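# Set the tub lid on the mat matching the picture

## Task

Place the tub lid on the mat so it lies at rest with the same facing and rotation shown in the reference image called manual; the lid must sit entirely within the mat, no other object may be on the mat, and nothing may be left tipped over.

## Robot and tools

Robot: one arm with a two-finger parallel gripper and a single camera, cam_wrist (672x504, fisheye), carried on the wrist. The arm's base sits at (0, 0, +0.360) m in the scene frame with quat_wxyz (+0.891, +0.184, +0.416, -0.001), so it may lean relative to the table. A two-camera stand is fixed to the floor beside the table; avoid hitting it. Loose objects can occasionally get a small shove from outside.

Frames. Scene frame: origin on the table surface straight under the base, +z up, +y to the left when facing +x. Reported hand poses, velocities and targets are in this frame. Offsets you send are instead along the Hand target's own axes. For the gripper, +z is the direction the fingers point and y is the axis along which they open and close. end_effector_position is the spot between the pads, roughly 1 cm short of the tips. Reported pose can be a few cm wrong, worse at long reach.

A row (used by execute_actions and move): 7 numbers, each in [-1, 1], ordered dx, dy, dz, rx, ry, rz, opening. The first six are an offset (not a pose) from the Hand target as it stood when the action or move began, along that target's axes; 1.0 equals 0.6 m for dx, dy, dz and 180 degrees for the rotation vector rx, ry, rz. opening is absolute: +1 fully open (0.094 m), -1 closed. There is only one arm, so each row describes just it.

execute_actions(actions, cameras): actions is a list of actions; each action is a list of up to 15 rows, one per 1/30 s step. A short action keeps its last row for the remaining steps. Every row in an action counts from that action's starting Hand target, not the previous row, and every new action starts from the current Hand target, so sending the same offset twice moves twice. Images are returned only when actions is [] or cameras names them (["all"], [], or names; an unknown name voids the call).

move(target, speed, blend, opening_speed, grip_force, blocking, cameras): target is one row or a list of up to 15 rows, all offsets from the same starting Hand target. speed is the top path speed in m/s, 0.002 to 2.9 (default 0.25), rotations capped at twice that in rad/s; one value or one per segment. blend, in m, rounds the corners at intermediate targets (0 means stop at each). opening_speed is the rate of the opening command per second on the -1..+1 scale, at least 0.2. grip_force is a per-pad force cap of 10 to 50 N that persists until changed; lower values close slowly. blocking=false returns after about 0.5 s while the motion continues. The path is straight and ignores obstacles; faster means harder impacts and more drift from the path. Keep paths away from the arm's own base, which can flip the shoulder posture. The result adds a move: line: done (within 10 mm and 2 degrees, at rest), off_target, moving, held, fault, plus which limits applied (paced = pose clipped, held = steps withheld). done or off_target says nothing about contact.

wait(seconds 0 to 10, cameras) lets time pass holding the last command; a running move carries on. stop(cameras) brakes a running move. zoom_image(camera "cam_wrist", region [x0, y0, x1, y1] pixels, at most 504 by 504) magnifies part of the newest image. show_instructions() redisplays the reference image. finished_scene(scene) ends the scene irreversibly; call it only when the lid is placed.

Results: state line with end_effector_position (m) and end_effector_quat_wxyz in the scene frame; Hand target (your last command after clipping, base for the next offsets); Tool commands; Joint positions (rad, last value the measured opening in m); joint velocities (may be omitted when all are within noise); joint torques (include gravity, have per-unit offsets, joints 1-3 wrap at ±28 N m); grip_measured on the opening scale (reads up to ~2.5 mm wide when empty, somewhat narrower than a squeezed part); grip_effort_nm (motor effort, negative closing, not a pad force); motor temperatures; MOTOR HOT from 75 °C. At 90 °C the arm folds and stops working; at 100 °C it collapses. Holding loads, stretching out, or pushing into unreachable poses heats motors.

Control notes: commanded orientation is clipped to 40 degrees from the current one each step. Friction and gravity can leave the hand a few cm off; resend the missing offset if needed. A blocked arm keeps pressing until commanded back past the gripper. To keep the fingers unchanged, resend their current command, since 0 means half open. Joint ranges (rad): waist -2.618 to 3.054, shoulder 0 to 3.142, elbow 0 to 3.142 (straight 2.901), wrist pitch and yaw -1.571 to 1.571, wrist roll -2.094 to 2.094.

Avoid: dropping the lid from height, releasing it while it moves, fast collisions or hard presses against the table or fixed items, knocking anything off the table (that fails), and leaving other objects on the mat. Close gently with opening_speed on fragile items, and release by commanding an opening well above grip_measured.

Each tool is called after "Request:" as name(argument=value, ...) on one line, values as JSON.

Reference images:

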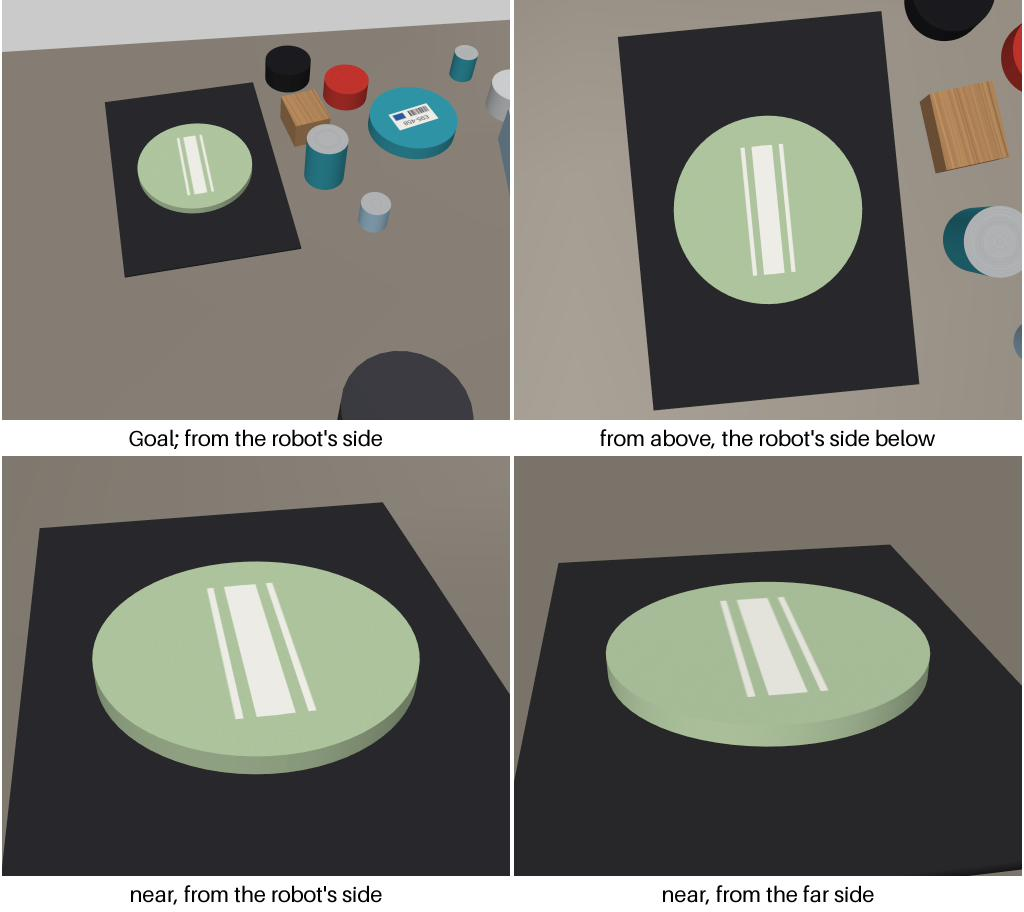

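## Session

Request:
execute_actions(actions=[])

Scene clock: 0.00 s.
end_effector_position=(+0.2138, +0.1910, +0.2846) grip_measured=+1.000 grip_effort_nm=n/a end_effector_quat_wxyz=(+0.132, +0.171, +0.976, -0.032)
Joint positions: [1.299 1.948 0.887 -0.875 1.189 1.892 0.094]
Joint velocities: within noise
Joint torques (N m): no reading
Motor temperatures (°C): [27 23 24 23 23 22 23]
Heat: 27 °C.
Hand target: +0.2147, +0.1924, +0.2871; +0.136, +0.169, +0.976, -0.028
Tool commands: gripper/opening=+1.0

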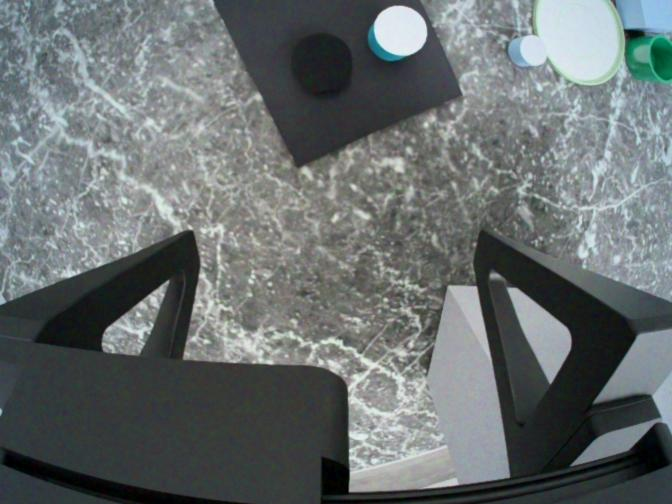

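Request:
move(target=[-0.183,-0.132,-0.154,0,-0.18,0,-0.8], speed=0.4, cameras=["cam_wrist"])

Scene clock: 1.90 s.
end_effector_position=(+0.2660, +0.0953, +0.4051) grip_measured=-0.798 grip_effort_nm=-0.09 end_effector_quat_wxyz=(+0.272, +0.067, +0.948, +0.151)
Joint positions: [1.73 1.273 0.657 -1.55 1.38 2.084 0.009]
Joint torques (N m): [3.49 0.21 3.12 0.16 0.36 0.01]
Heat: 27 °C.
Hand target: +0.2638, +0.0918, +0.4068; +0.403, +0.155, +0.899, -0.073
Off the commanded pose: 0.005 m, 32 deg.
joint sent to its limit — joint 4 (wrist pitch), lower limit; joint 6 (wrist roll), upper limit. The joint targets are off in orientation, not in position.
move: off_target

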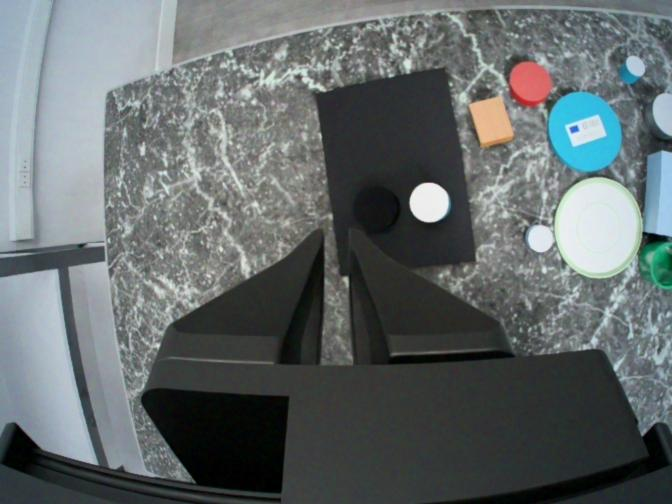

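Request:
move(target=[0.122,0.02,0.256,-0.22,-0.139,0.458,-0.8], speed=0.4, cameras=["cam_wrist"])

Scene clock: 6.83 s.
end_effector_position=(+0.2637, +0.0903, +0.3981) grip_measured=-0.798 grip_effort_nm=-0.08 end_effector_quat_wxyz=(+0.279, +0.074, +0.945, +0.153)
Joint positions: [1.721 1.242 0.61 -1.519 1.399 2.081 0.009]
Joint torques (N m): [2.28 1.44 4.88 0.4 0.39 -0.05]
Heat: 27 °C.
Hand target: +0.2650, +0.0918, +0.4006; +0.280, +0.074, +0.944, +0.156 (not the last commanded pose)
Off the commanded pose: 0.163 m, 93 deg.
move: held (a check stopped the path); limits=held
pose unreachable: on one or more control steps of this call, first in action 0 (counted from 0), an arm could not follow its commanded pose, so it was not sent that pose on those steps. It may still have moved: this result reports where it is.
cause: moving toward the commanded pose would bring two parts of the arm too close to each other (its wrist (the part past joint 4) and its wrist camera, with joints 5 (wrist yaw) and 6 (wrist roll) between them, 3 mm apart when it was first held).

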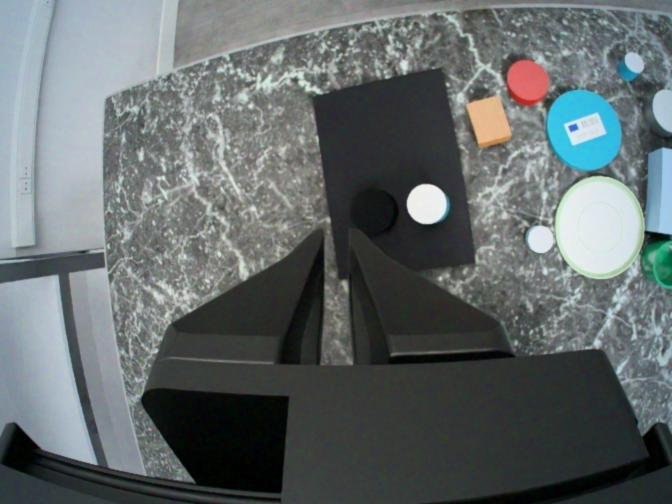

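Request:
move(target=[0.062,-0.147,0.213,0.1237,0.1666,0.032,0.0], speed=0.4, cameras=["cam_wrist"])

Scene clock: 9.03 s.
end_effector_position=(+0.2999, +0.0512, +0.2503) grip_measured=-0.002 grip_effort_nm=0.14 end_effector_quat_wxyz=(-0.003, +0.127, +0.992, -0.004)
Joint positions: [0.655 1.134 0.688 -0.553 0.794 0.666 0.047]
Joint torques (N m): [1.7 -5.97 2.04 0.48 -0.1 -0.11]
Heat: 27 °C.
Hand target: +0.2999, +0.0497, +0.2506; +0.000, +0.130, +0.991, +0.000
Off the commanded pose: 0.002 m, 1 deg.
move: done

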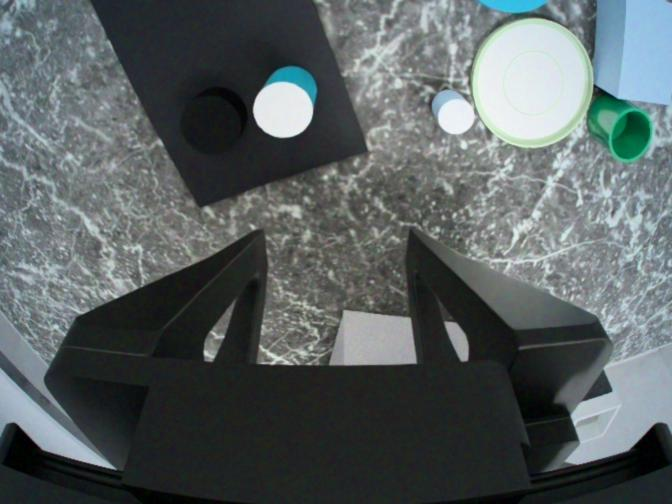

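Request:
move(target=[[0,0,0,0,0,0.47,0.0],[0,0,0,-0.398,-0.3645,0.3645,0.0]], speed=[0.5,0.5], blend=[0.02,0], cameras=["cam_wrist"])

Scene clock: 13.10 s.
end_effector_position=(+0.3043, +0.0498, +0.2524) grip_measured=-0.002 grip_effort_nm=0.14 end_effector_quat_wxyz=(+0.245, +0.736, +0.595, +0.211)
Joint positions: [0.751 1.552 0.02 1.567 1.021 1.38 0.047]
Joint torques (N m): [2.61 -2.81 -0.49 1.23 -0.03 -0.11]
Heat: 27 °C.
Hand target: +0.3000, +0.0497, +0.2506; +0.479, +0.600, +0.497, +0.404
Off the commanded pose: 0.005 m, 52 deg; orientation clipped.
joint sent to its limit — joint 3 (elbow), lower limit, where the elbow is as bent as it goes; joint 4 (wrist pitch), upper limit. The joint targets are off in orientation, not in position.
move: off_target; limits=paced

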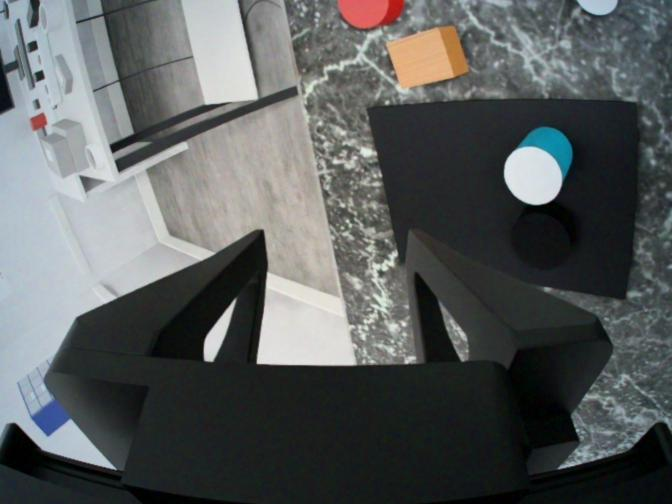

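Request:
move(target=[-0.355,-0.004,-0.111,0.382,0.242,-0.305,0.0], speed=0.5)

Request:
move(target=[0,0,-0.02,0.55,0,0,0.0], speed=0.6, cameras=["cam_wrist"])

Scene clock: 16.53 s.
end_effector_position=(+0.1948, -0.1465, +0.2582) grip_measured=-0.002 grip_effort_nm=0.13 end_effector_quat_wxyz=(+0.001, +0.301, +0.954, -0.002)
Joint positions: [-1.05 0.517 0.419 -0.629 -0.498 -0.213 0.047]
Joint torques (N m): [-0.44 -2.22 5.53 0.19 -0.14 -0.08]
Heat: 27 °C.
Hand target: +0.1974, -0.1482, +0.2608; +0.001, +0.301, +0.954, +0.000
Off the commanded pose: 0.004 m, 0 deg.
move: done; limits=paced

Scene clock: 18.97 s.
end_effector_position=(+0.1974, -0.1484, +0.2721) grip_measured=-0.002 grip_effort_nm=0.12 end_effector_quat_wxyz=(-0.198, +0.254, +0.776, -0.543)
Joint positions: [0.106 1.651 0.928 -1.575 1.034 1.785 0.047]
Joint torques (N m): [1.33 -7.84 0.17 -1.52 -0.18 0.11]
Heat: 27 °C.
Hand target: +0.1974, -0.1482, +0.2728; -0.228, +0.196, +0.619, -0.725
Off the commanded pose: 0.001 m, 29 deg.
joint read past its limit — joint 4 (wrist pitch), lower limit.
joint sent to its limit — joint 4 (wrist pitch), lower limit. The joint targets are off in orientation, not in position.
move: off_target

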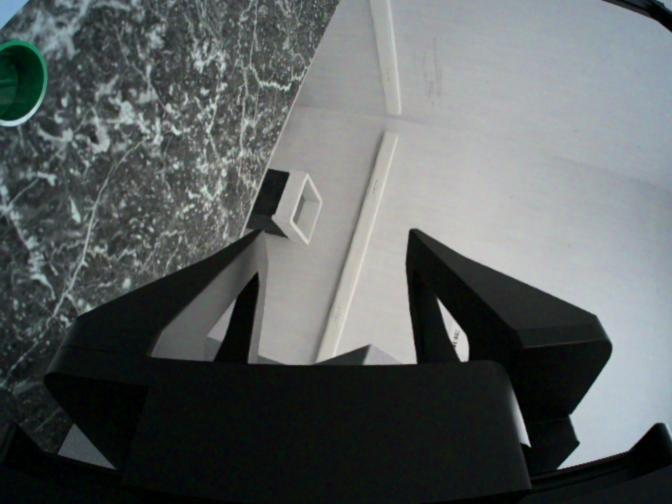

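Request:
move(target=[0,0.23,-0.037,0,0,0,0.0], speed=0.2)

Scene clock: 20.83 s.
end_effector_position=(+0.2015, -0.1480, +0.1386) grip_measured=-0.002 grip_effort_nm=0.12 end_effector_quat_wxyz=(-0.212, +0.246, +0.717, -0.617)
Joint positions: [-0.067 2.318 1.441 -1.586 1.11 1.904 0.047]
Joint torques (N m): [1.94 -7.02 -0.77 -1.43 -0.17 0.01]
Heat: 27 °C.
Hand target: +0.1978, -0.1481, +0.1330; -0.228, +0.196, +0.619, -0.725
Off the commanded pose: 0.007 m, 18 deg.
joint read past its limit — joint 4 (wrist pitch), lower limit.
joint sent to its limit — joint 4 (wrist pitch), lower limit. The joint targets are off in orientation, not in position.
move: off_target

Request:
move(target=[0,-0.197,0.031,-0.55,0,0,0.0], speed=0.5)

Scene clock: 24.60 s.
end_effector_position=(+0.1955, -0.1463, +0.2505) grip_measured=-0.002 grip_effort_nm=0.12 end_effector_quat_wxyz=(+0.002, +0.300, +0.954, -0.003)
Joint positions: [-1.007 0.539 0.4 -0.571 -0.465 -0.179 0.047]
Joint torques (N m): [-0.57 -2.41 5.3 0.26 -0.12 -0.06]
Heat: 27 °C.
Hand target: +0.1977, -0.1479, +0.2527; +0.001, +0.301, +0.954, +0.000
Off the commanded pose: 0.003 m, 0 deg.
move: done

Request:
move(target=[[0.23,0.232,0.05,0,0,-0.083,0.0],[0.23,0.232,0.133,-0.425,0.056,-0.07,0.0]], speed=[0.5,0.5], blend=[0.05,0])

Scene clock: 25.63 s.
end_effector_position=(+0.1907, -0.0595, +0.2391) grip_measured=-0.002 grip_effort_nm=0.11 end_effector_quat_wxyz=(+0.024, +0.215, +0.972, +0.088)
Joint positions: [-0.572 0.269 0.209 -0.578 -0.309 -0.076 0.047]
Joint torques (N m): [-0.43 -1.14 5.75 0.53 -0.12 -0.11]
Heat: 27 °C.
Hand target: +0.1989, -0.0657, +0.2414; +0.036, +0.211, +0.973, +0.082 (not the last commanded pose)
Off the commanded pose: 0.127 m, 67 deg.
move: held (a check stopped the path); path passed 0 of 2 targets; limits=held
pose unreachable: on one or more control steps of this call, first in action 0 (counted from 0), an arm could not follow its commanded pose, so it was not sent that pose on those steps. It may still have moved: this result reports where it is.
cause: moving toward the commanded pose would bring two parts of the arm too close to each other (its upper arm (the part past joint 2) and its wrist (the part past joint 5), with joints 3 (elbow) to 5 (wrist yaw) between them, 32 mm apart when it was first held).

Request:
move(target=[-0.1207,0.034,0.249,0.0557,0.012,-0.008,-0.3], speed=0.35, cameras=["cam_wrist"], grip_force=40)

Scene clock: 27.90 s.
end_effector_position=(+0.2889, -0.0589, +0.1050) grip_measured=-0.298 grip_effort_nm=-0.09 end_effector_quat_wxyz=(+0.002, +0.199, +0.980, +0.001)
Joint positions: [-0.152 1.406 0.538 0.23 0.211 0.139 0.033]
Joint torques (N m): [1.69 -5.68 0.76 0.54 0.05 0.06]
Heat: 27 °C.
Hand target: +0.2885, -0.0560, +0.1005; +0.000, +0.200, +0.980, +0.000
Off the commanded pose: 0.005 m, 0 deg.
grip_force (N): 40
move: done

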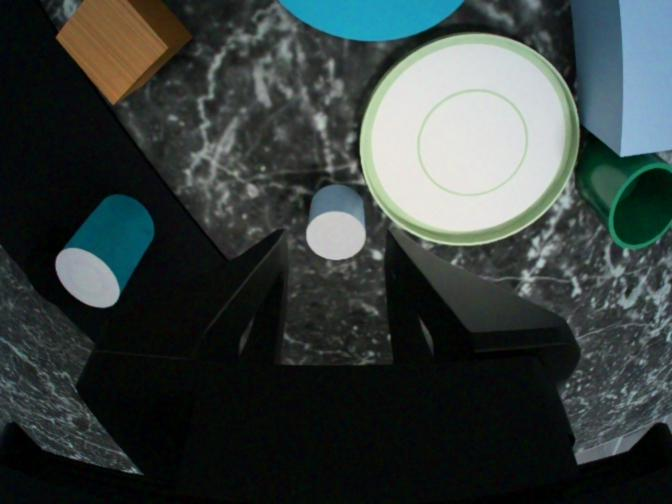

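Request:
move(target=[[-0.01,-0.0133,0.085,0,0,0,-0.3],[-0.01,-0.0133,0.156,0,0,0,-0.3]], speed=[0.2,0.06], blend=[0.005,0], cameras=["cam_wrist"])

Scene clock: 29.73 s.
end_effector_position=(+0.2952, -0.0659, +0.0127) grip_measured=-0.298 grip_effort_nm=-0.08 end_effector_quat_wxyz=(+0.003, +0.202, +0.979, -0.002)
Joint positions: [-0.227 1.845 0.751 0.466 0.155 0.099 0.033]
Joint torques (N m): [0.72 -6.86 -0.58 0.63 -0.08 -0.13]
Heat: 27 °C.
Hand target: +0.2909, -0.0659, +0.0069; +0.000, +0.200, +0.980, +0.000
Off the commanded pose: 0.007 m, 0 deg.
grip_force (N): 40
move: done

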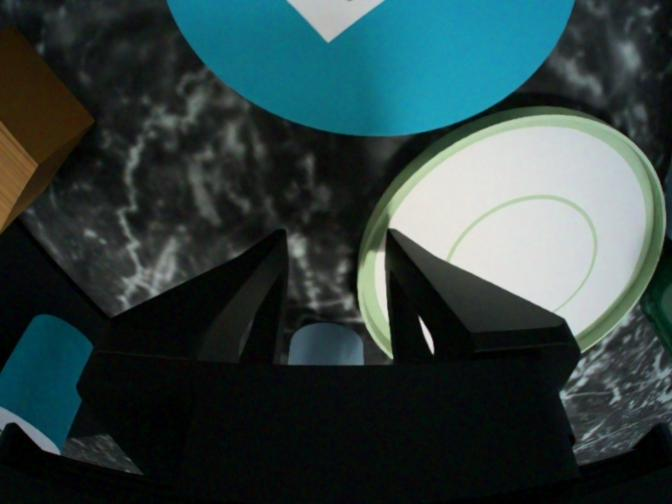

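Request:
move(target=[[-0.002,-0.022,0,0,0,0,-0.3],[-0.002,-0.022,0,0,0,0,-0.95]], speed=[0.06,0.05], opening_speed=0.8, cameras=["cam_wrist"])

Scene clock: 32.37 s.
end_effector_position=(+0.2909, -0.0781, +0.0109) grip_measured=-0.941 grip_effort_nm=-0.44 end_effector_quat_wxyz=(+0.002, +0.202, +0.979, -0.001)
Joint positions: [-0.27 1.845 0.751 0.467 0.12 0.074 0.003]
Joint torques (N m): [0.47 -7.36 -1.01 0.58 -0.08 -0.11]
Heat: 27 °C.
Hand target: +0.2868, -0.0784, +0.0069; +0.000, +0.200, +0.980, +0.000
Off the commanded pose: 0.006 m, 0 deg.
grip_force (N): 40
move: done

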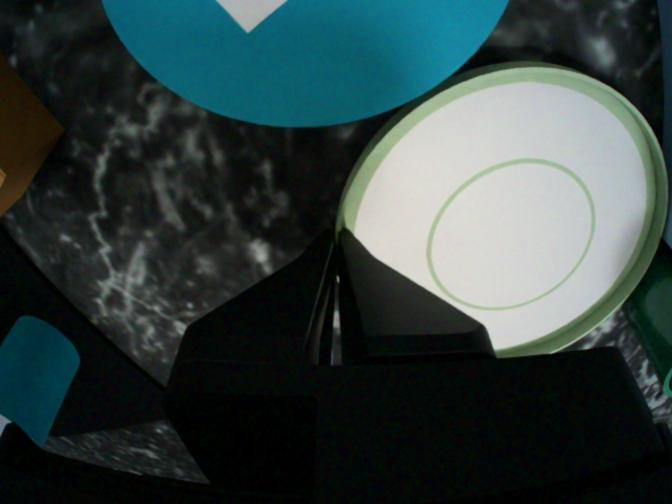

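Request:
move(target=[[0,0,-0.22,0,0,0,-0.95],[0.121,0.178,-0.322,-0.425,-0.063,0.079,-0.95]], speed=[0.2,0.25], blend=[0.02,0], cameras=["cam_wrist"])

Scene clock: 37.40 s.
end_effector_position=(+0.2618, +0.0452, +0.1986) grip_measured=-0.941 grip_effort_nm=-0.43 end_effector_quat_wxyz=(+0.160, +0.243, +0.767, +0.571)
Joint positions: [-0.533 1.982 0.202 1.56 -1.346 0.461 0.003]
Joint torques (N m): [0.53 -5.24 -3.36 1.14 -0.73 0.04]
Heat: 27 °C.
Hand target: +0.2618, +0.0483, +0.2001; +0.213, +0.267, +0.735, +0.586
Off the commanded pose: 0.004 m, 8 deg.
joint sent to its limit — joint 4 (wrist pitch), upper limit. The joint targets are off in orientation, not in position.
grip_force (N): 40
move: off_target

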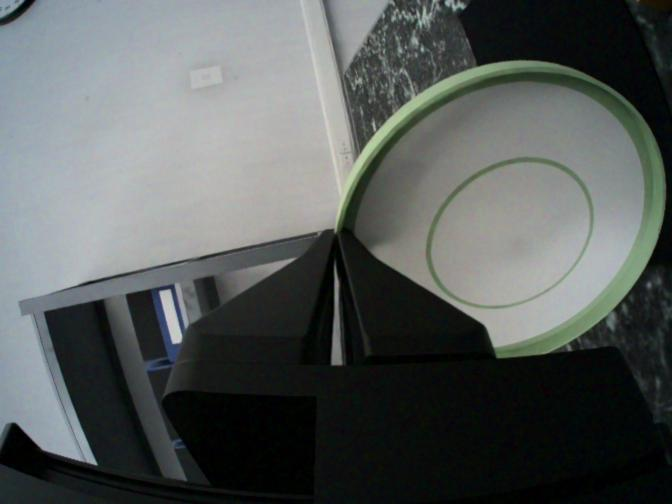

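Request:
move(target=[0,-0.086,0.06,0,0,0,-0.95], speed=0.12, cameras=["cam_wrist"])

Scene clock: 38.70 s.
end_effector_position=(+0.2793, +0.0624, +0.1444) grip_measured=-0.941 grip_effort_nm=-0.44 end_effector_quat_wxyz=(+0.157, +0.230, +0.767, +0.578)
Joint positions: [-0.424 2.177 0.423 1.563 -1.259 0.481 0.003]
Joint torques (N m): [1.2 -4.77 -3.08 1.14 -0.57 -0.03]
Heat: 27 °C.
Hand target: +0.2769, +0.0663, +0.1417; +0.213, +0.267, +0.735, +0.586
Off the commanded pose: 0.005 m, 8 deg.
joint sent to its limit — joint 4 (wrist pitch), upper limit. The joint targets are off in orientation, not in position.
grip_force (N): 40
move: off_target

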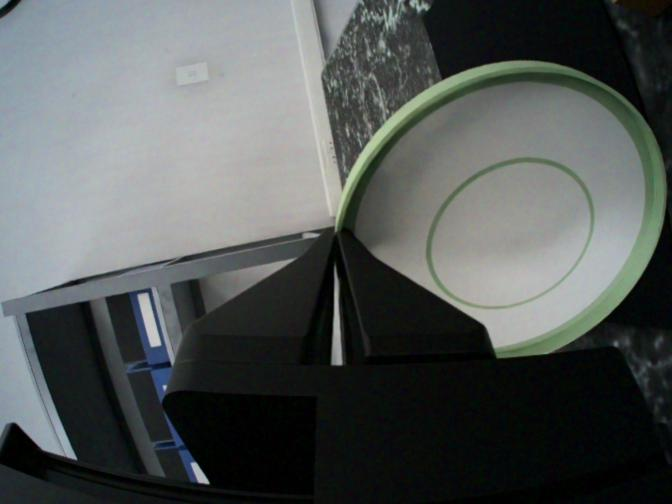

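Request:
move(target=[[0,0.0066,0.029,0,0,0,-0.95],[0,-0.021,0.035,0,0,0,-0.95]], speed=[0.06,0.05])

Request:
move(target=[0,-0.013,0.003,0,0,0,-0.95], speed=0.03)

Scene clock: 42.27 s.
end_effector_position=(+0.2914, +0.0762, +0.1277) grip_measured=-0.941 grip_effort_nm=-0.44 end_effector_quat_wxyz=(+0.157, +0.230, +0.768, +0.577)
Joint positions: [-0.358 2.225 0.497 1.564 -1.194 0.511 0.003]
Joint torques (N m): [1.32 -4.85 -2.86 1.2 -0.58 -0.01]
Heat: 27 °C.
Hand target: +0.2881, +0.0800, +0.1247; +0.212, +0.267, +0.735, +0.586
Off the commanded pose: 0.006 m, 9 deg.
joint sent to its limit — joint 4 (wrist pitch), upper limit. The joint targets are off in orientation, not in position.
grip_force (N): 40
move: off_target

Scene clock: 45.07 s.
end_effector_position=(+0.2917, +0.0764, +0.1197) grip_measured=-0.941 grip_effort_nm=-0.44 end_effector_quat_wxyz=(+0.157, +0.230, +0.768, +0.577)
Joint positions: [-0.358 2.254 0.528 1.564 -1.194 0.512 0.003]
Joint torques (N m): [1.2 -4.85 -2.84 1.2 -0.57 0]
Heat: 27 °C.
Hand target: +0.2881, +0.0800, +0.1167; +0.212, +0.267, +0.735, +0.586
Off the commanded pose: 0.006 m, 9 deg.
joint sent to its limit — joint 4 (wrist pitch), upper limit. The joint targets are off in orientation, not in position.
grip_force (N): 40
move: off_target

Request:
move(target=[0,-0.009,0.002,0,0,0,-0.95], speed=0.03)

Request:
move(target=[0,-0.007,0.0016,0,0,0,-0.95], speed=0.03, cameras=["cam_wrist"])

Scene clock: 47.90 s.
end_effector_position=(+0.2920, +0.0771, +0.1166) grip_measured=-0.941 grip_effort_nm=-0.43 end_effector_quat_wxyz=(+0.159, +0.227, +0.766, +0.580)
Joint positions: [-0.358 2.272 0.548 1.569 -1.203 0.513 0.003]
Joint torques (N m): [1.06 -4.67 -2.67 1.16 -0.48 0]
Heat: 27 °C.
Hand target: +0.2881, +0.0799, +0.1112; +0.213, +0.267, +0.735, +0.586
Off the commanded pose: 0.007 m, 8 deg.
joint sent to its limit — joint 4 (wrist pitch), upper limit. The joint targets are off in orientation, not in position.
grip_force (N): 40
move: off_target

Scene clock: 50.67 s.
end_effector_position=(+0.2921, +0.0782, +0.1153) grip_measured=-0.941 grip_effort_nm=-0.44 end_effector_quat_wxyz=(+0.160, +0.222, +0.763, +0.586)
Joint positions: [-0.358 2.286 0.563 1.574 -1.218 0.514 0.003]
Joint torques (N m): [1.02 -4.75 -2.65 1.12 -0.35 -0.02]
Heat: 27 °C.
Hand target: +0.2881, +0.0799, +0.1069; +0.213, +0.267, +0.735, +0.586
Off the commanded pose: 0.009 m, 9 deg.
joint read past its limit — joint 4 (wrist pitch), upper limit.
joint sent to its limit — joint 4 (wrist pitch), upper limit. The joint targets are off in orientation, not in position.
grip_force (N): 40
move: off_target

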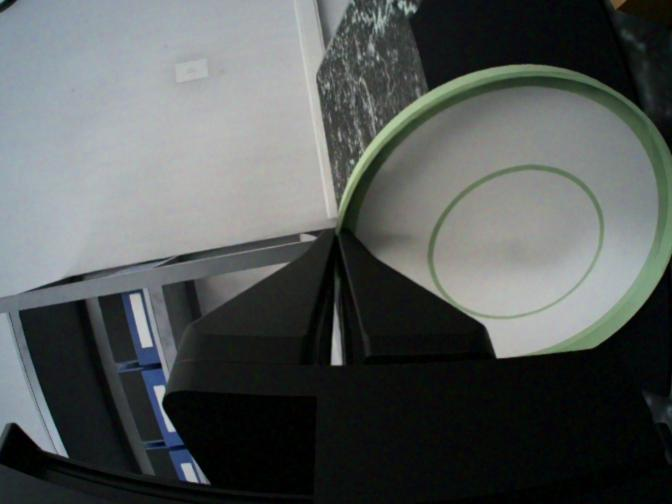

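Request:
move(target=[[0,0.01,-0.002,0,0,0,-0.95],[0,0.01,-0.002,0,0,0,-0.5]], speed=[0.03,0.03], opening_speed=0.3, cameras=["cam_wrist"])

Scene clock: 55.23 s.
end_effector_position=(+0.2929, +0.0768, +0.1126) grip_measured=-0.502 grip_effort_nm=0.15 end_effector_quat_wxyz=(+0.161, +0.226, +0.766, +0.579)
Joint positions: [-0.358 2.286 0.563 1.574 -1.201 0.514 0.023]
Joint torques (N m): [1.28 -6.22 -4.31 1.11 -0.52 0.01]
Heat: 27 °C.
Hand target: +0.2882, +0.0801, +0.1130; +0.212, +0.267, +0.735, +0.586
Off the commanded pose: 0.006 m, 8 deg.
joint read past its limit — joint 4 (wrist pitch), upper limit.
joint sent to its limit — joint 4 (wrist pitch), upper limit. The joint targets are off in orientation, not in position.
grip_force (N): 40
move: off_target; target 2's new opening was sent with the hand 0.005 m and 9 deg from that target

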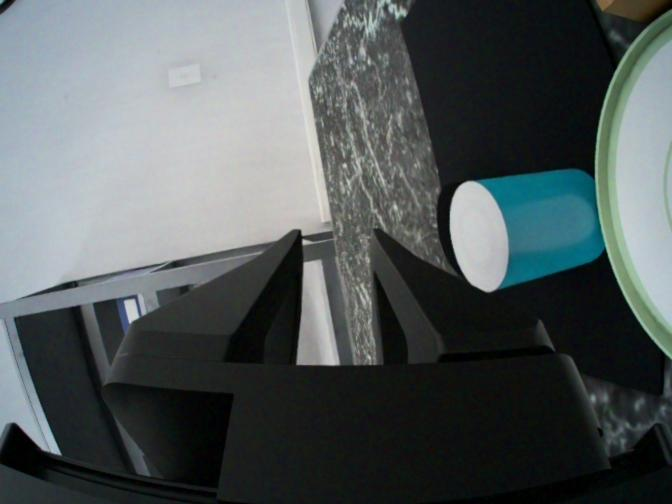

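Request:
move(target=[[0,0.02,-0.1,0,0,0,-0.5],[-0.075,0.227,-0.032,0.421,0.093,-0.117,0.5]], speed=[0.12,0.35], blend=[0.02,0], cameras=["cam_wrist"])

Scene clock: 59.83 s.
end_effector_position=(+0.3293, +0.0566, +0.2485) grip_measured=+0.498 grip_effort_nm=0.15 end_effector_quat_wxyz=(+0.001, +0.137, +0.991, +0.002)
Joint positions: [0.625 1.2 0.793 -0.549 0.773 0.639 0.07]
Joint torques (N m): [3.84 -4.1 4.25 0.2 0.1 0.02]
Heat: 27 °C.
Hand target: +0.3304, +0.0602, +0.2501; +0.000, +0.130, +0.992, +0.000
Off the commanded pose: 0.004 m, 1 deg.
grip_force (N): 40
move: done

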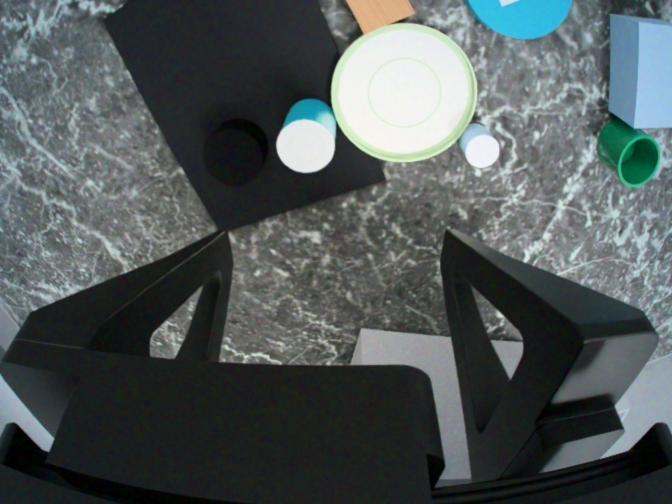

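Request:
move(target=[0.0557,0.031,0.22,0,0,0,0.3], speed=0.35, cameras=["cam_wrist"], grip_force=25)

Scene clock: 63.07 s.
end_effector_position=(+0.3101, +0.0865, +0.1236) grip_measured=+0.302 grip_effort_nm=-0.08 end_effector_quat_wxyz=(+0.008, +0.136, +0.991, +0.002)
Joint positions: [0.402 1.641 0.685 0.162 0.633 0.403 0.061]
Joint torques (N m): [3.28 -5.5 0.02 0.53 -0.09 -0.1]
Heat: 27 °C.
Hand target: +0.3029, +0.0869, +0.1181; +0.000, +0.130, +0.992, +0.000
Off the commanded pose: 0.009 m, 1 deg.
grip_force (N): 25
move: done

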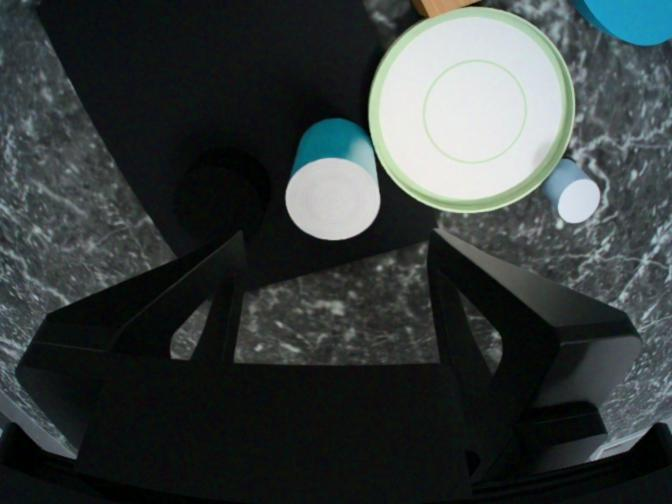

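Request:
move(target=[[0,0,0.128,0,0,0,0.3],[0,0,0.128,0,0,0,-0.4]], speed=[0.2,0.05], opening_speed=0.8, cameras=["cam_wrist"])

Scene clock: 68.93 s.
end_effector_position=(+0.3197, +0.0881, +0.0476) grip_measured=-0.398 grip_effort_nm=-0.09 end_effector_quat_wxyz=(+0.023, +0.142, +0.990, +0.007)
Joint positions: [0.263 1.933 0.802 0.438 0.528 0.282 0.028]
Joint torques (N m): [3.66 -6.24 -0.83 0.24 -0.02 -0.07]
Heat: 27 °C.
Hand target: +0.3029, +0.0868, +0.0412; +0.000, +0.130, +0.992, +0.000
Off the commanded pose: 0.018 m, 3 deg.
grip_force (N): 25
move: off_target

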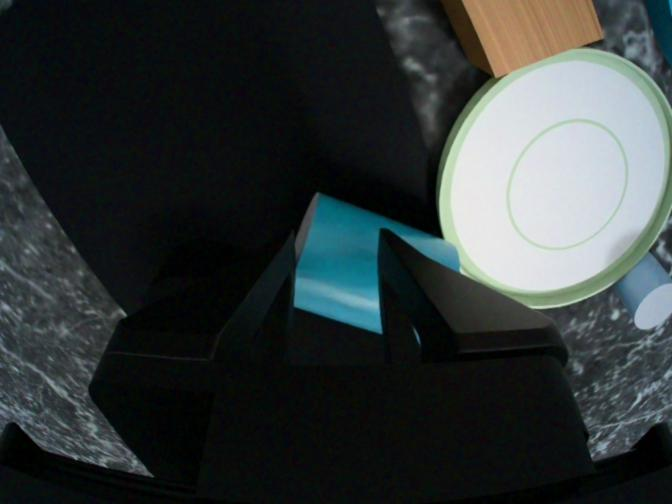

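Request:
move(target=[[0.02,0,-0.03,0,0,0,-0.2],[0.06,0,-0.15,0,0,0,0.3]], speed=[0.06,0.2], blend=[0.01,0], cameras=["cam_wrist"])

Scene clock: 71.33 s.
end_effector_position=(+0.2670, +0.0944, +0.1267) grip_measured=+0.298 grip_effort_nm=0.14 end_effector_quat_wxyz=(-0.002, +0.132, +0.991, -0.001)
Joint positions: [0.452 1.667 0.558 0.262 0.667 0.455 0.061]
Joint torques (N m): [5.12 -7.31 -0.12 0.22 0.1 0.05]
Heat: 27 °C.
Hand target: +0.2681, +0.0961, +0.1312; +0.000, +0.130, +0.992, +0.000
Off the commanded pose: 0.005 m, 0 deg.
grip_force (N): 25
move: done

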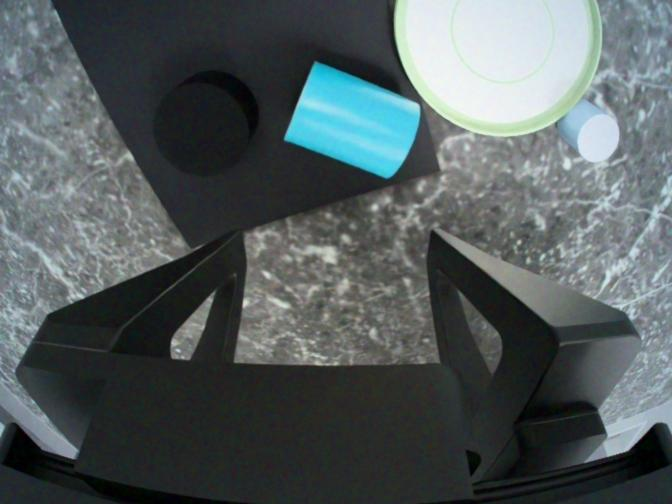

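Request:
zoom_image(camera="cam_wrist", region=[260, 40, 460, 200])

Scaled by 2.520 from the camera's 672x504 image, which has a finer 960x720 frame.

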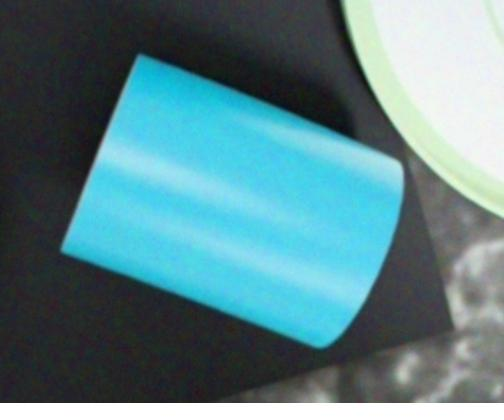

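Request:
move(target=[-0.025,0.004,0.04,0,0,-0.344,0.3], speed=0.3, cameras=["cam_wrist"])

Scene clock: 74.87 s.
end_effector_position=(+0.2873, +0.0930, +0.1122) grip_measured=+0.298 grip_effort_nm=0.14 end_effector_quat_wxyz=(+0.004, -0.395, +0.919, -0.005)
Joint positions: [0.408 1.713 0.63 0.278 0.644 -0.672 0.061]
Joint torques (N m): [3.37 -5.22 0.21 0.52 -0.14 -0.14]
Heat: 27 °C.
Hand target: +0.2833, +0.0946, +0.1073; +0.000, -0.399, +0.917, +0.000
Off the commanded pose: 0.007 m, 1 deg.
grip_force (N): 25
move: done

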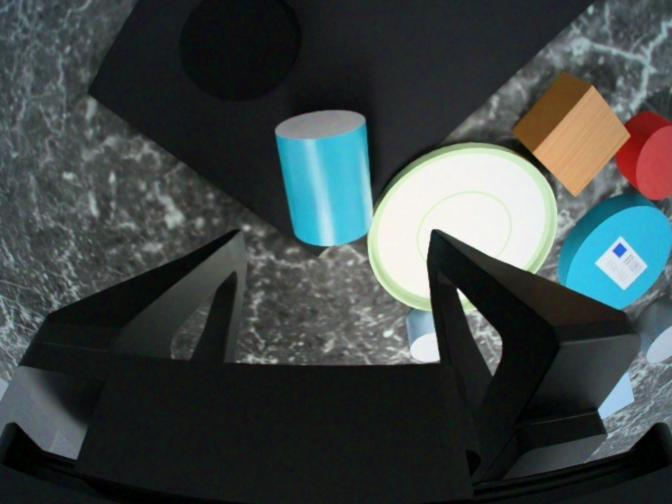

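Request:
move(target=[[-0.006,0.009,0.11,0,0,-0.02,0.3],[-0.006,0.009,0.155,0,0,-0.02,0.3]], speed=[0.2,0.08], blend=[0.005,0], cameras=["cam_wrist"])

Scene clock: 76.63 s.
end_effector_position=(+0.2861, +0.0987, +0.0198) grip_measured=+0.298 grip_effort_nm=0.14 end_effector_quat_wxyz=(+0.002, -0.424, +0.906, -0.005)
Joint positions: [0.257 2.086 0.812 0.536 0.538 -0.86 0.061]
Joint torques (N m): [4.11 -5.82 -0.8 0.5 -0.15 -0.12]
Heat: 27 °C.
Hand target: +0.2817, +0.1007, +0.0142; +0.000, -0.427, +0.904, +0.000
Off the commanded pose: 0.007 m, 1 deg.
grip_force (N): 25
move: done

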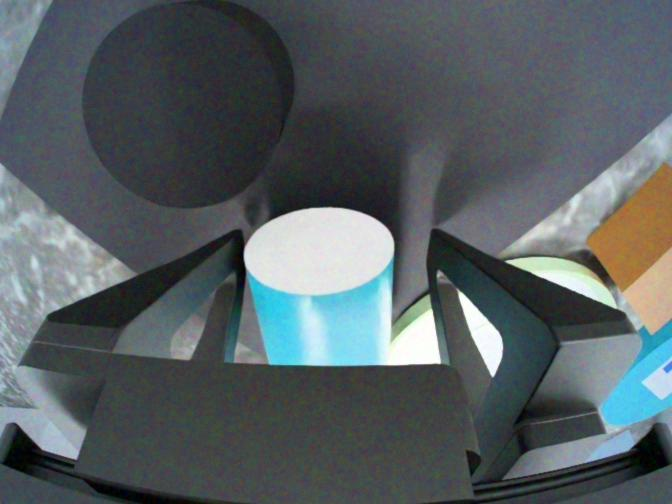

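Request:
move(target=[[0.0,0.0,0,0,0,0,-0.5],[0.0,0,-0.05,0,0,0,-0.5]], speed=[0.1,0.1], opening_speed=0.6, cameras=["cam_wrist"])

Scene clock: 79.33 s.
end_effector_position=(+0.2829, +0.0959, +0.0376) grip_measured=-0.063 grip_effort_nm=-0.54 end_effector_quat_wxyz=(+0.000, -0.423, +0.906, -0.005)
Joint positions: [0.278 2.017 0.756 0.51 0.554 -0.839 0.044]
Joint torques (N m): [6.01 -8.87 -1.91 0.2 0.05 0.04]
Heat: 28 °C.
Hand target: +0.2817, +0.1007, +0.0441; +0.000, -0.427, +0.904, +0.000
Off the commanded pose: 0.008 m, 1 deg.
grip_force (N): 25
move: done

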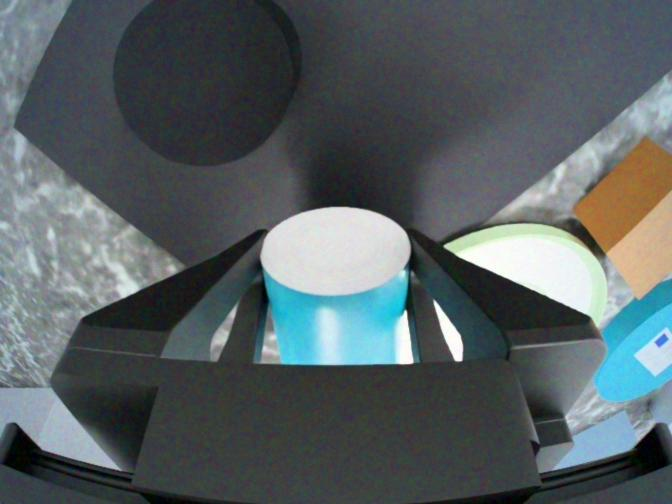

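Request:
move(target=[[0,0,-0.17,-0.0,-0.2,0,-0.5],[-0.159,0.132,-0.16,0,-0.428,0,-0.5]], speed=[0.2,0.25], blend=[0.03,0], cameras=["cam_wrist"])

Scene clock: 83.80 s.
end_effector_position=(+0.2856, +0.2198, +0.1378) grip_measured=-0.063 grip_effort_nm=-0.54 end_effector_quat_wxyz=(+0.472, -0.411, +0.708, +0.327)
Joint positions: [0.152 2.324 0.525 1.558 -0.69 -1.044 0.044]
Joint torques (N m): [4.19 -4.51 -2.55 1.3 -0.86 -0.11]
Heat: 28 °C.
Hand target: +0.2810, +0.2248, +0.1401; +0.563, -0.334, +0.707, +0.266
Off the commanded pose: 0.007 m, 15 deg.
joint sent to its limit — joint 4 (wrist pitch), upper limit. The joint targets are off in orientation, not in position.
grip_force (N): 25
move: off_target

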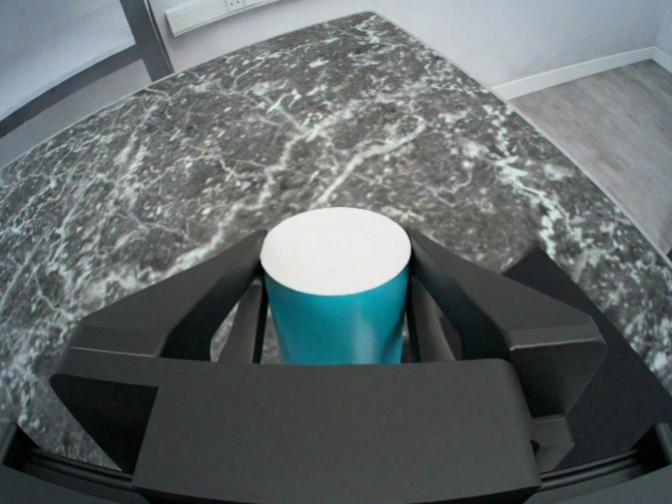

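Request:
move(target=[0.12,0.0,0.0275,0,0,0,-0.5], speed=0.12)

Request:
move(target=[0.0162,0.0,0.0037,0,0,0,-0.5], speed=0.03, cameras=["cam_wrist"])

Scene clock: 85.57 s.
end_effector_position=(+0.2873, +0.2232, +0.0666) grip_measured=-0.063 grip_effort_nm=-0.54 end_effector_quat_wxyz=(+0.492, -0.404, +0.701, +0.320)
Joint positions: [0.059 2.582 0.817 1.562 -0.797 -1.048 0.044]
Joint torques (N m): [3.6 -4.34 -2.5 1.27 -0.8 -0.06]
Heat: 28 °C.
Hand target: +0.2810, +0.2248, +0.0663; +0.563, -0.334, +0.707, +0.266
Off the commanded pose: 0.007 m, 13 deg.
joint sent to its limit — joint 4 (wrist pitch), upper limit. The joint targets are off in orientation, not in position.
grip_force (N): 25
move: off_target

Scene clock: 89.67 s.
end_effector_position=(+0.2871, +0.2239, +0.0574) grip_measured=-0.063 grip_effort_nm=-0.54 end_effector_quat_wxyz=(+0.497, -0.403, +0.699, +0.320)
Joint positions: [0.049 2.617 0.86 1.562 -0.813 -1.048 0.044]
Joint torques (N m): [3.55 -4.31 -2.52 1.29 -0.77 0.01]
Heat: 28 °C.
Hand target: +0.2811, +0.2247, +0.0563; +0.563, -0.334, +0.707, +0.266
Off the commanded pose: 0.006 m, 13 deg.
joint sent to its limit — joint 4 (wrist pitch), upper limit. The joint targets are off in orientation, not in position.
grip_force (N): 25
move: off_target

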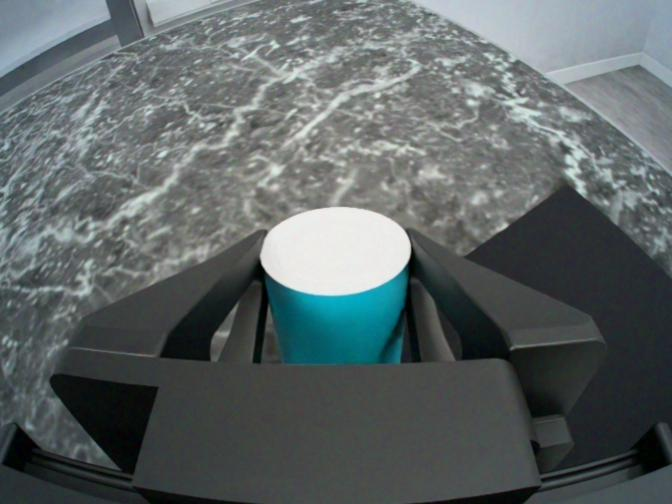

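Request:
move(target=[[-0.0068,0.0249,0.0295,0,0,0,-0.5],[0.0062,0.0249,0.0325,0,0,0,-0.5]], speed=[0.08,0.03])

Request:
move(target=[0.0062,0.0,0.0014,0,0,0,-0.5], speed=0.03)

Scene clock: 95.73 s.
end_effector_position=(+0.2886, +0.2394, +0.0466) grip_measured=-0.063 grip_effort_nm=-0.54 end_effector_quat_wxyz=(+0.499, -0.403, +0.700, +0.314)
Joint positions: [0.083 2.674 0.931 1.568 -0.772 -1.035 0.044]
Joint torques (N m): [5.45 -4.15 -2.39 1.26 -0.65 0.02]
Heat: 28 °C.
Hand target: +0.2810, +0.2482, +0.0482; +0.563, -0.334, +0.707, +0.266
Off the commanded pose: 0.012 m, 12 deg.
joint sent to its limit — joint 4 (wrist pitch), upper limit. The joint targets are off in orientation, not in position.
grip_force (N): 25
move: off_target

Scene clock: 99.70 s.
end_effector_position=(+0.2895, +0.2413, +0.0464) grip_measured=-0.063 grip_effort_nm=-0.54 end_effector_quat_wxyz=(+0.506, -0.403, +0.695, +0.315)
Joint positions: [0.083 2.686 0.947 1.575 -0.786 -1.035 0.044]
Joint torques (N m): [5.29 -4.08 -2.13 1.19 -0.54 0.05]
Heat: 28 °C.
Hand target: +0.2811, +0.2481, +0.0445; +0.563, -0.334, +0.707, +0.266
Off the commanded pose: 0.011 m, 12 deg.
joint read past its limit — joint 4 (wrist pitch), upper limit.
joint sent to its limit — joint 4 (wrist pitch), upper limit. The joint targets are off in orientation, not in position.
grip_force (N): 25
move: off_target

Request:
move(target=[[-0.011,0.013,0.012,0,0,0,-0.5],[-0.002,0.013,0.014,0,0,0,-0.5],[-0.002,0.013,0.014,0,0,0,0.15]], speed=[0.06,0.03,0.03], opening_speed=0.3, cameras=["cam_wrist"])

Scene clock: 108.30 s.
end_effector_position=(+0.2882, +0.2510, +0.0441) grip_measured=+0.148 grip_effort_nm=0.15 end_effector_quat_wxyz=(+0.505, -0.402, +0.696, +0.315)
Joint positions: [0.106 2.708 0.971 1.575 -0.76 -1.029 0.054]
Joint torques (N m): [5.86 -4.12 -2.11 1.21 -0.53 0.04]
Heat: 29 °C.
Hand target: +0.2804, +0.2597, +0.0438; +0.563, -0.334, +0.707, +0.266
Off the commanded pose: 0.012 m, 12 deg.
joint read past its limit — joint 4 (wrist pitch), upper limit.
joint sent to its limit — joint 4 (wrist pitch), upper limit. The joint targets are off in orientation, not in position.
grip_force (N): 25
move: off_target; target 3's new opening was sent with the hand 0.013 m and 12 deg from that target

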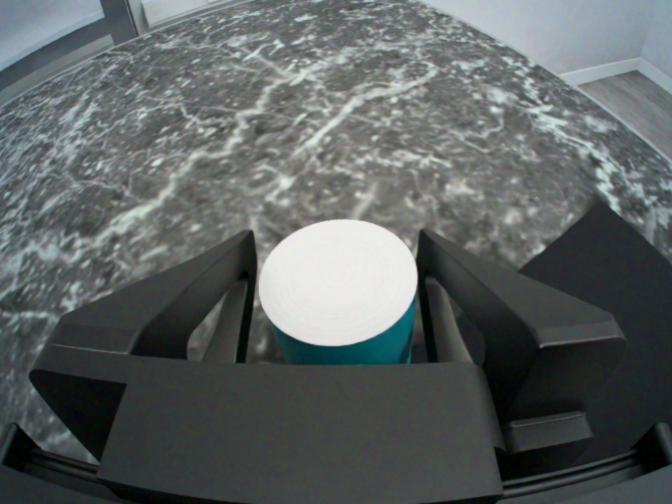

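Request:
move(target=[[0,0,-0.117,0,0,0,0.15],[-0.248,-0.268,-0.229,0.243,0.377,0.305,0.0]], speed=[0.1,0.35], blend=[0.02,0], cameras=["cam_wrist"])

Scene clock: 113.87 s.
end_effector_position=(+0.3422, +0.0769, +0.2213) grip_measured=+0.002 grip_effort_nm=-0.09 end_effector_quat_wxyz=(+0.009, +0.134, +0.991, +0.000)
Joint positions: [0.595 1.342 0.821 -0.394 0.764 0.587 0.047]
Joint torques (N m): [3.38 -4.82 3.75 0.2 -0.06 0.06]
Heat: 29 °C.
Hand target: +0.3408, +0.0800, +0.2198; +0.001, +0.130, +0.992, +0.000
Off the commanded pose: 0.004 m, 1 deg.
grip_force (N): 25
move: done

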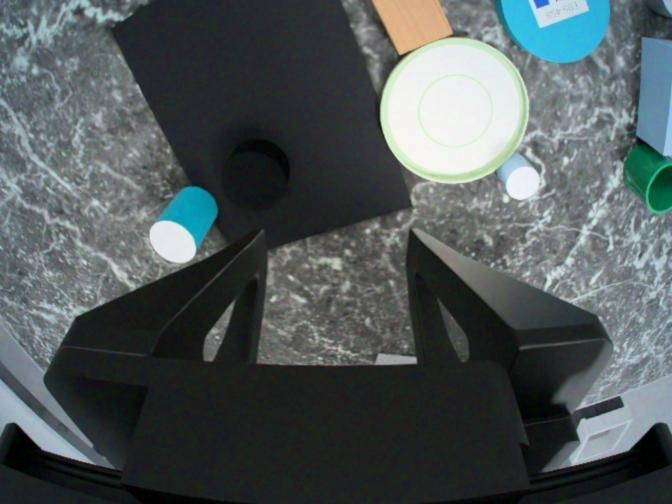

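Request:
move(target=[0.076,-0.069,0.19,0,0,-0.178,-0.2], speed=0.35, cameras=["cam_wrist"], grip_force=40)

Scene clock: 116.63 s.
end_effector_position=(+0.2933, +0.0505, +0.1104) grip_measured=-0.198 grip_effort_nm=-0.08 end_effector_quat_wxyz=(+0.008, -0.143, +0.990, -0.004)
Joint positions: [0.271 1.6 0.576 0.291 0.545 -0.267 0.038]
Joint torques (N m): [2.48 -5.29 -0.61 0.53 -0.12 -0.13]
Heat: 28 °C.
Hand target: +0.2861, +0.0516, +0.1056; +0.001, -0.149, +0.989, -0.001
Off the commanded pose: 0.009 m, 1 deg.
grip_force (N): 40
move: done

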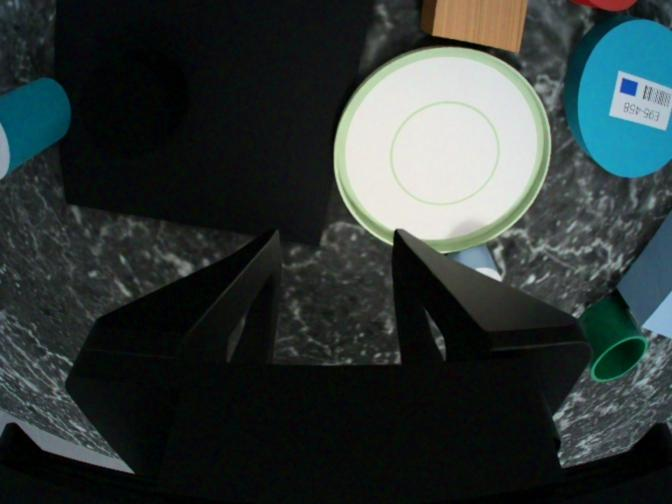

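Request:
move(target=[[0.009,0.003,0.1,0,0,0,-0.2],[0.009,0.003,0.163,0,0,0,-0.2],[0.009,0.003,0.163,0,0,0,-0.95]], speed=[0.2,0.06,0.05], blend=[0.005,0,0], opening_speed=0.8, cameras=["cam_wrist"])

Scene clock: 120.23 s.
end_effector_position=(+0.2847, +0.0507, +0.0133) grip_measured=-0.942 grip_effort_nm=-0.39 end_effector_quat_wxyz=(+0.003, -0.146, +0.989, -0.003)
Joint positions: [0.115 2.021 0.749 0.582 0.428 -0.383 0.003]
Joint torques (N m): [2.95 -6.01 -1.01 0.55 -0.09 -0.09]
Heat: 28 °C.
Hand target: +0.2809, +0.0518, +0.0078; +0.001, -0.149, +0.989, +0.000
Off the commanded pose: 0.007 m, 1 deg.
grip_force (N): 40
move: done

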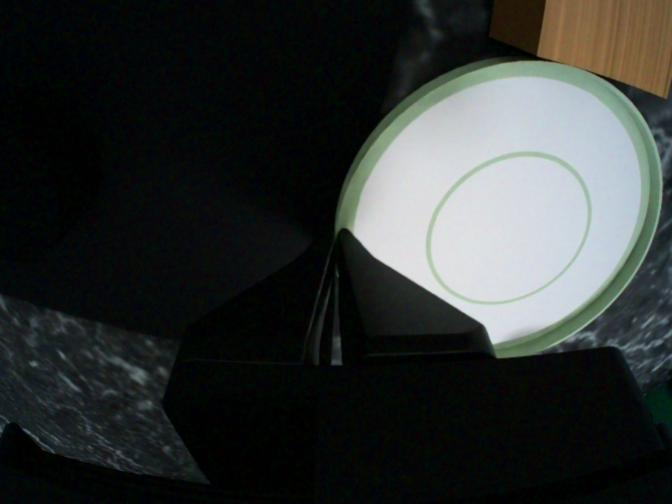

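Request:
move(target=[[0,0,-0.33,0,0,0,-0.95],[-0.0875,0.205,-0.333,-0.428,0,0,-0.95]], speed=[0.25,0.25], blend=[0.03,0], cameras=["cam_wrist"])

Scene clock: 124.70 s.
end_effector_position=(+0.2985, +0.1831, +0.2095) grip_measured=-0.942 grip_effort_nm=-0.39 end_effector_quat_wxyz=(-0.085, -0.121, +0.781, +0.606)
Joint positions: [0.107 1.749 1.01 -0.507 -0.803 -0.53 0.003]
Joint torques (N m): [3.08 -6.9 1.09 -0.7 -0.74 -0.14]
Heat: 28 °C.
Hand target: +0.2942, +0.1849, +0.2075; -0.092, -0.117, +0.774, +0.616
Off the commanded pose: 0.005 m, 2 deg.
grip_force (N): 40
move: done

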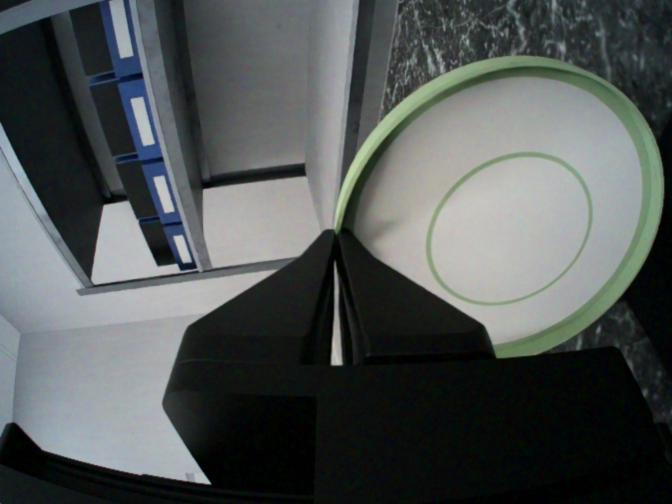

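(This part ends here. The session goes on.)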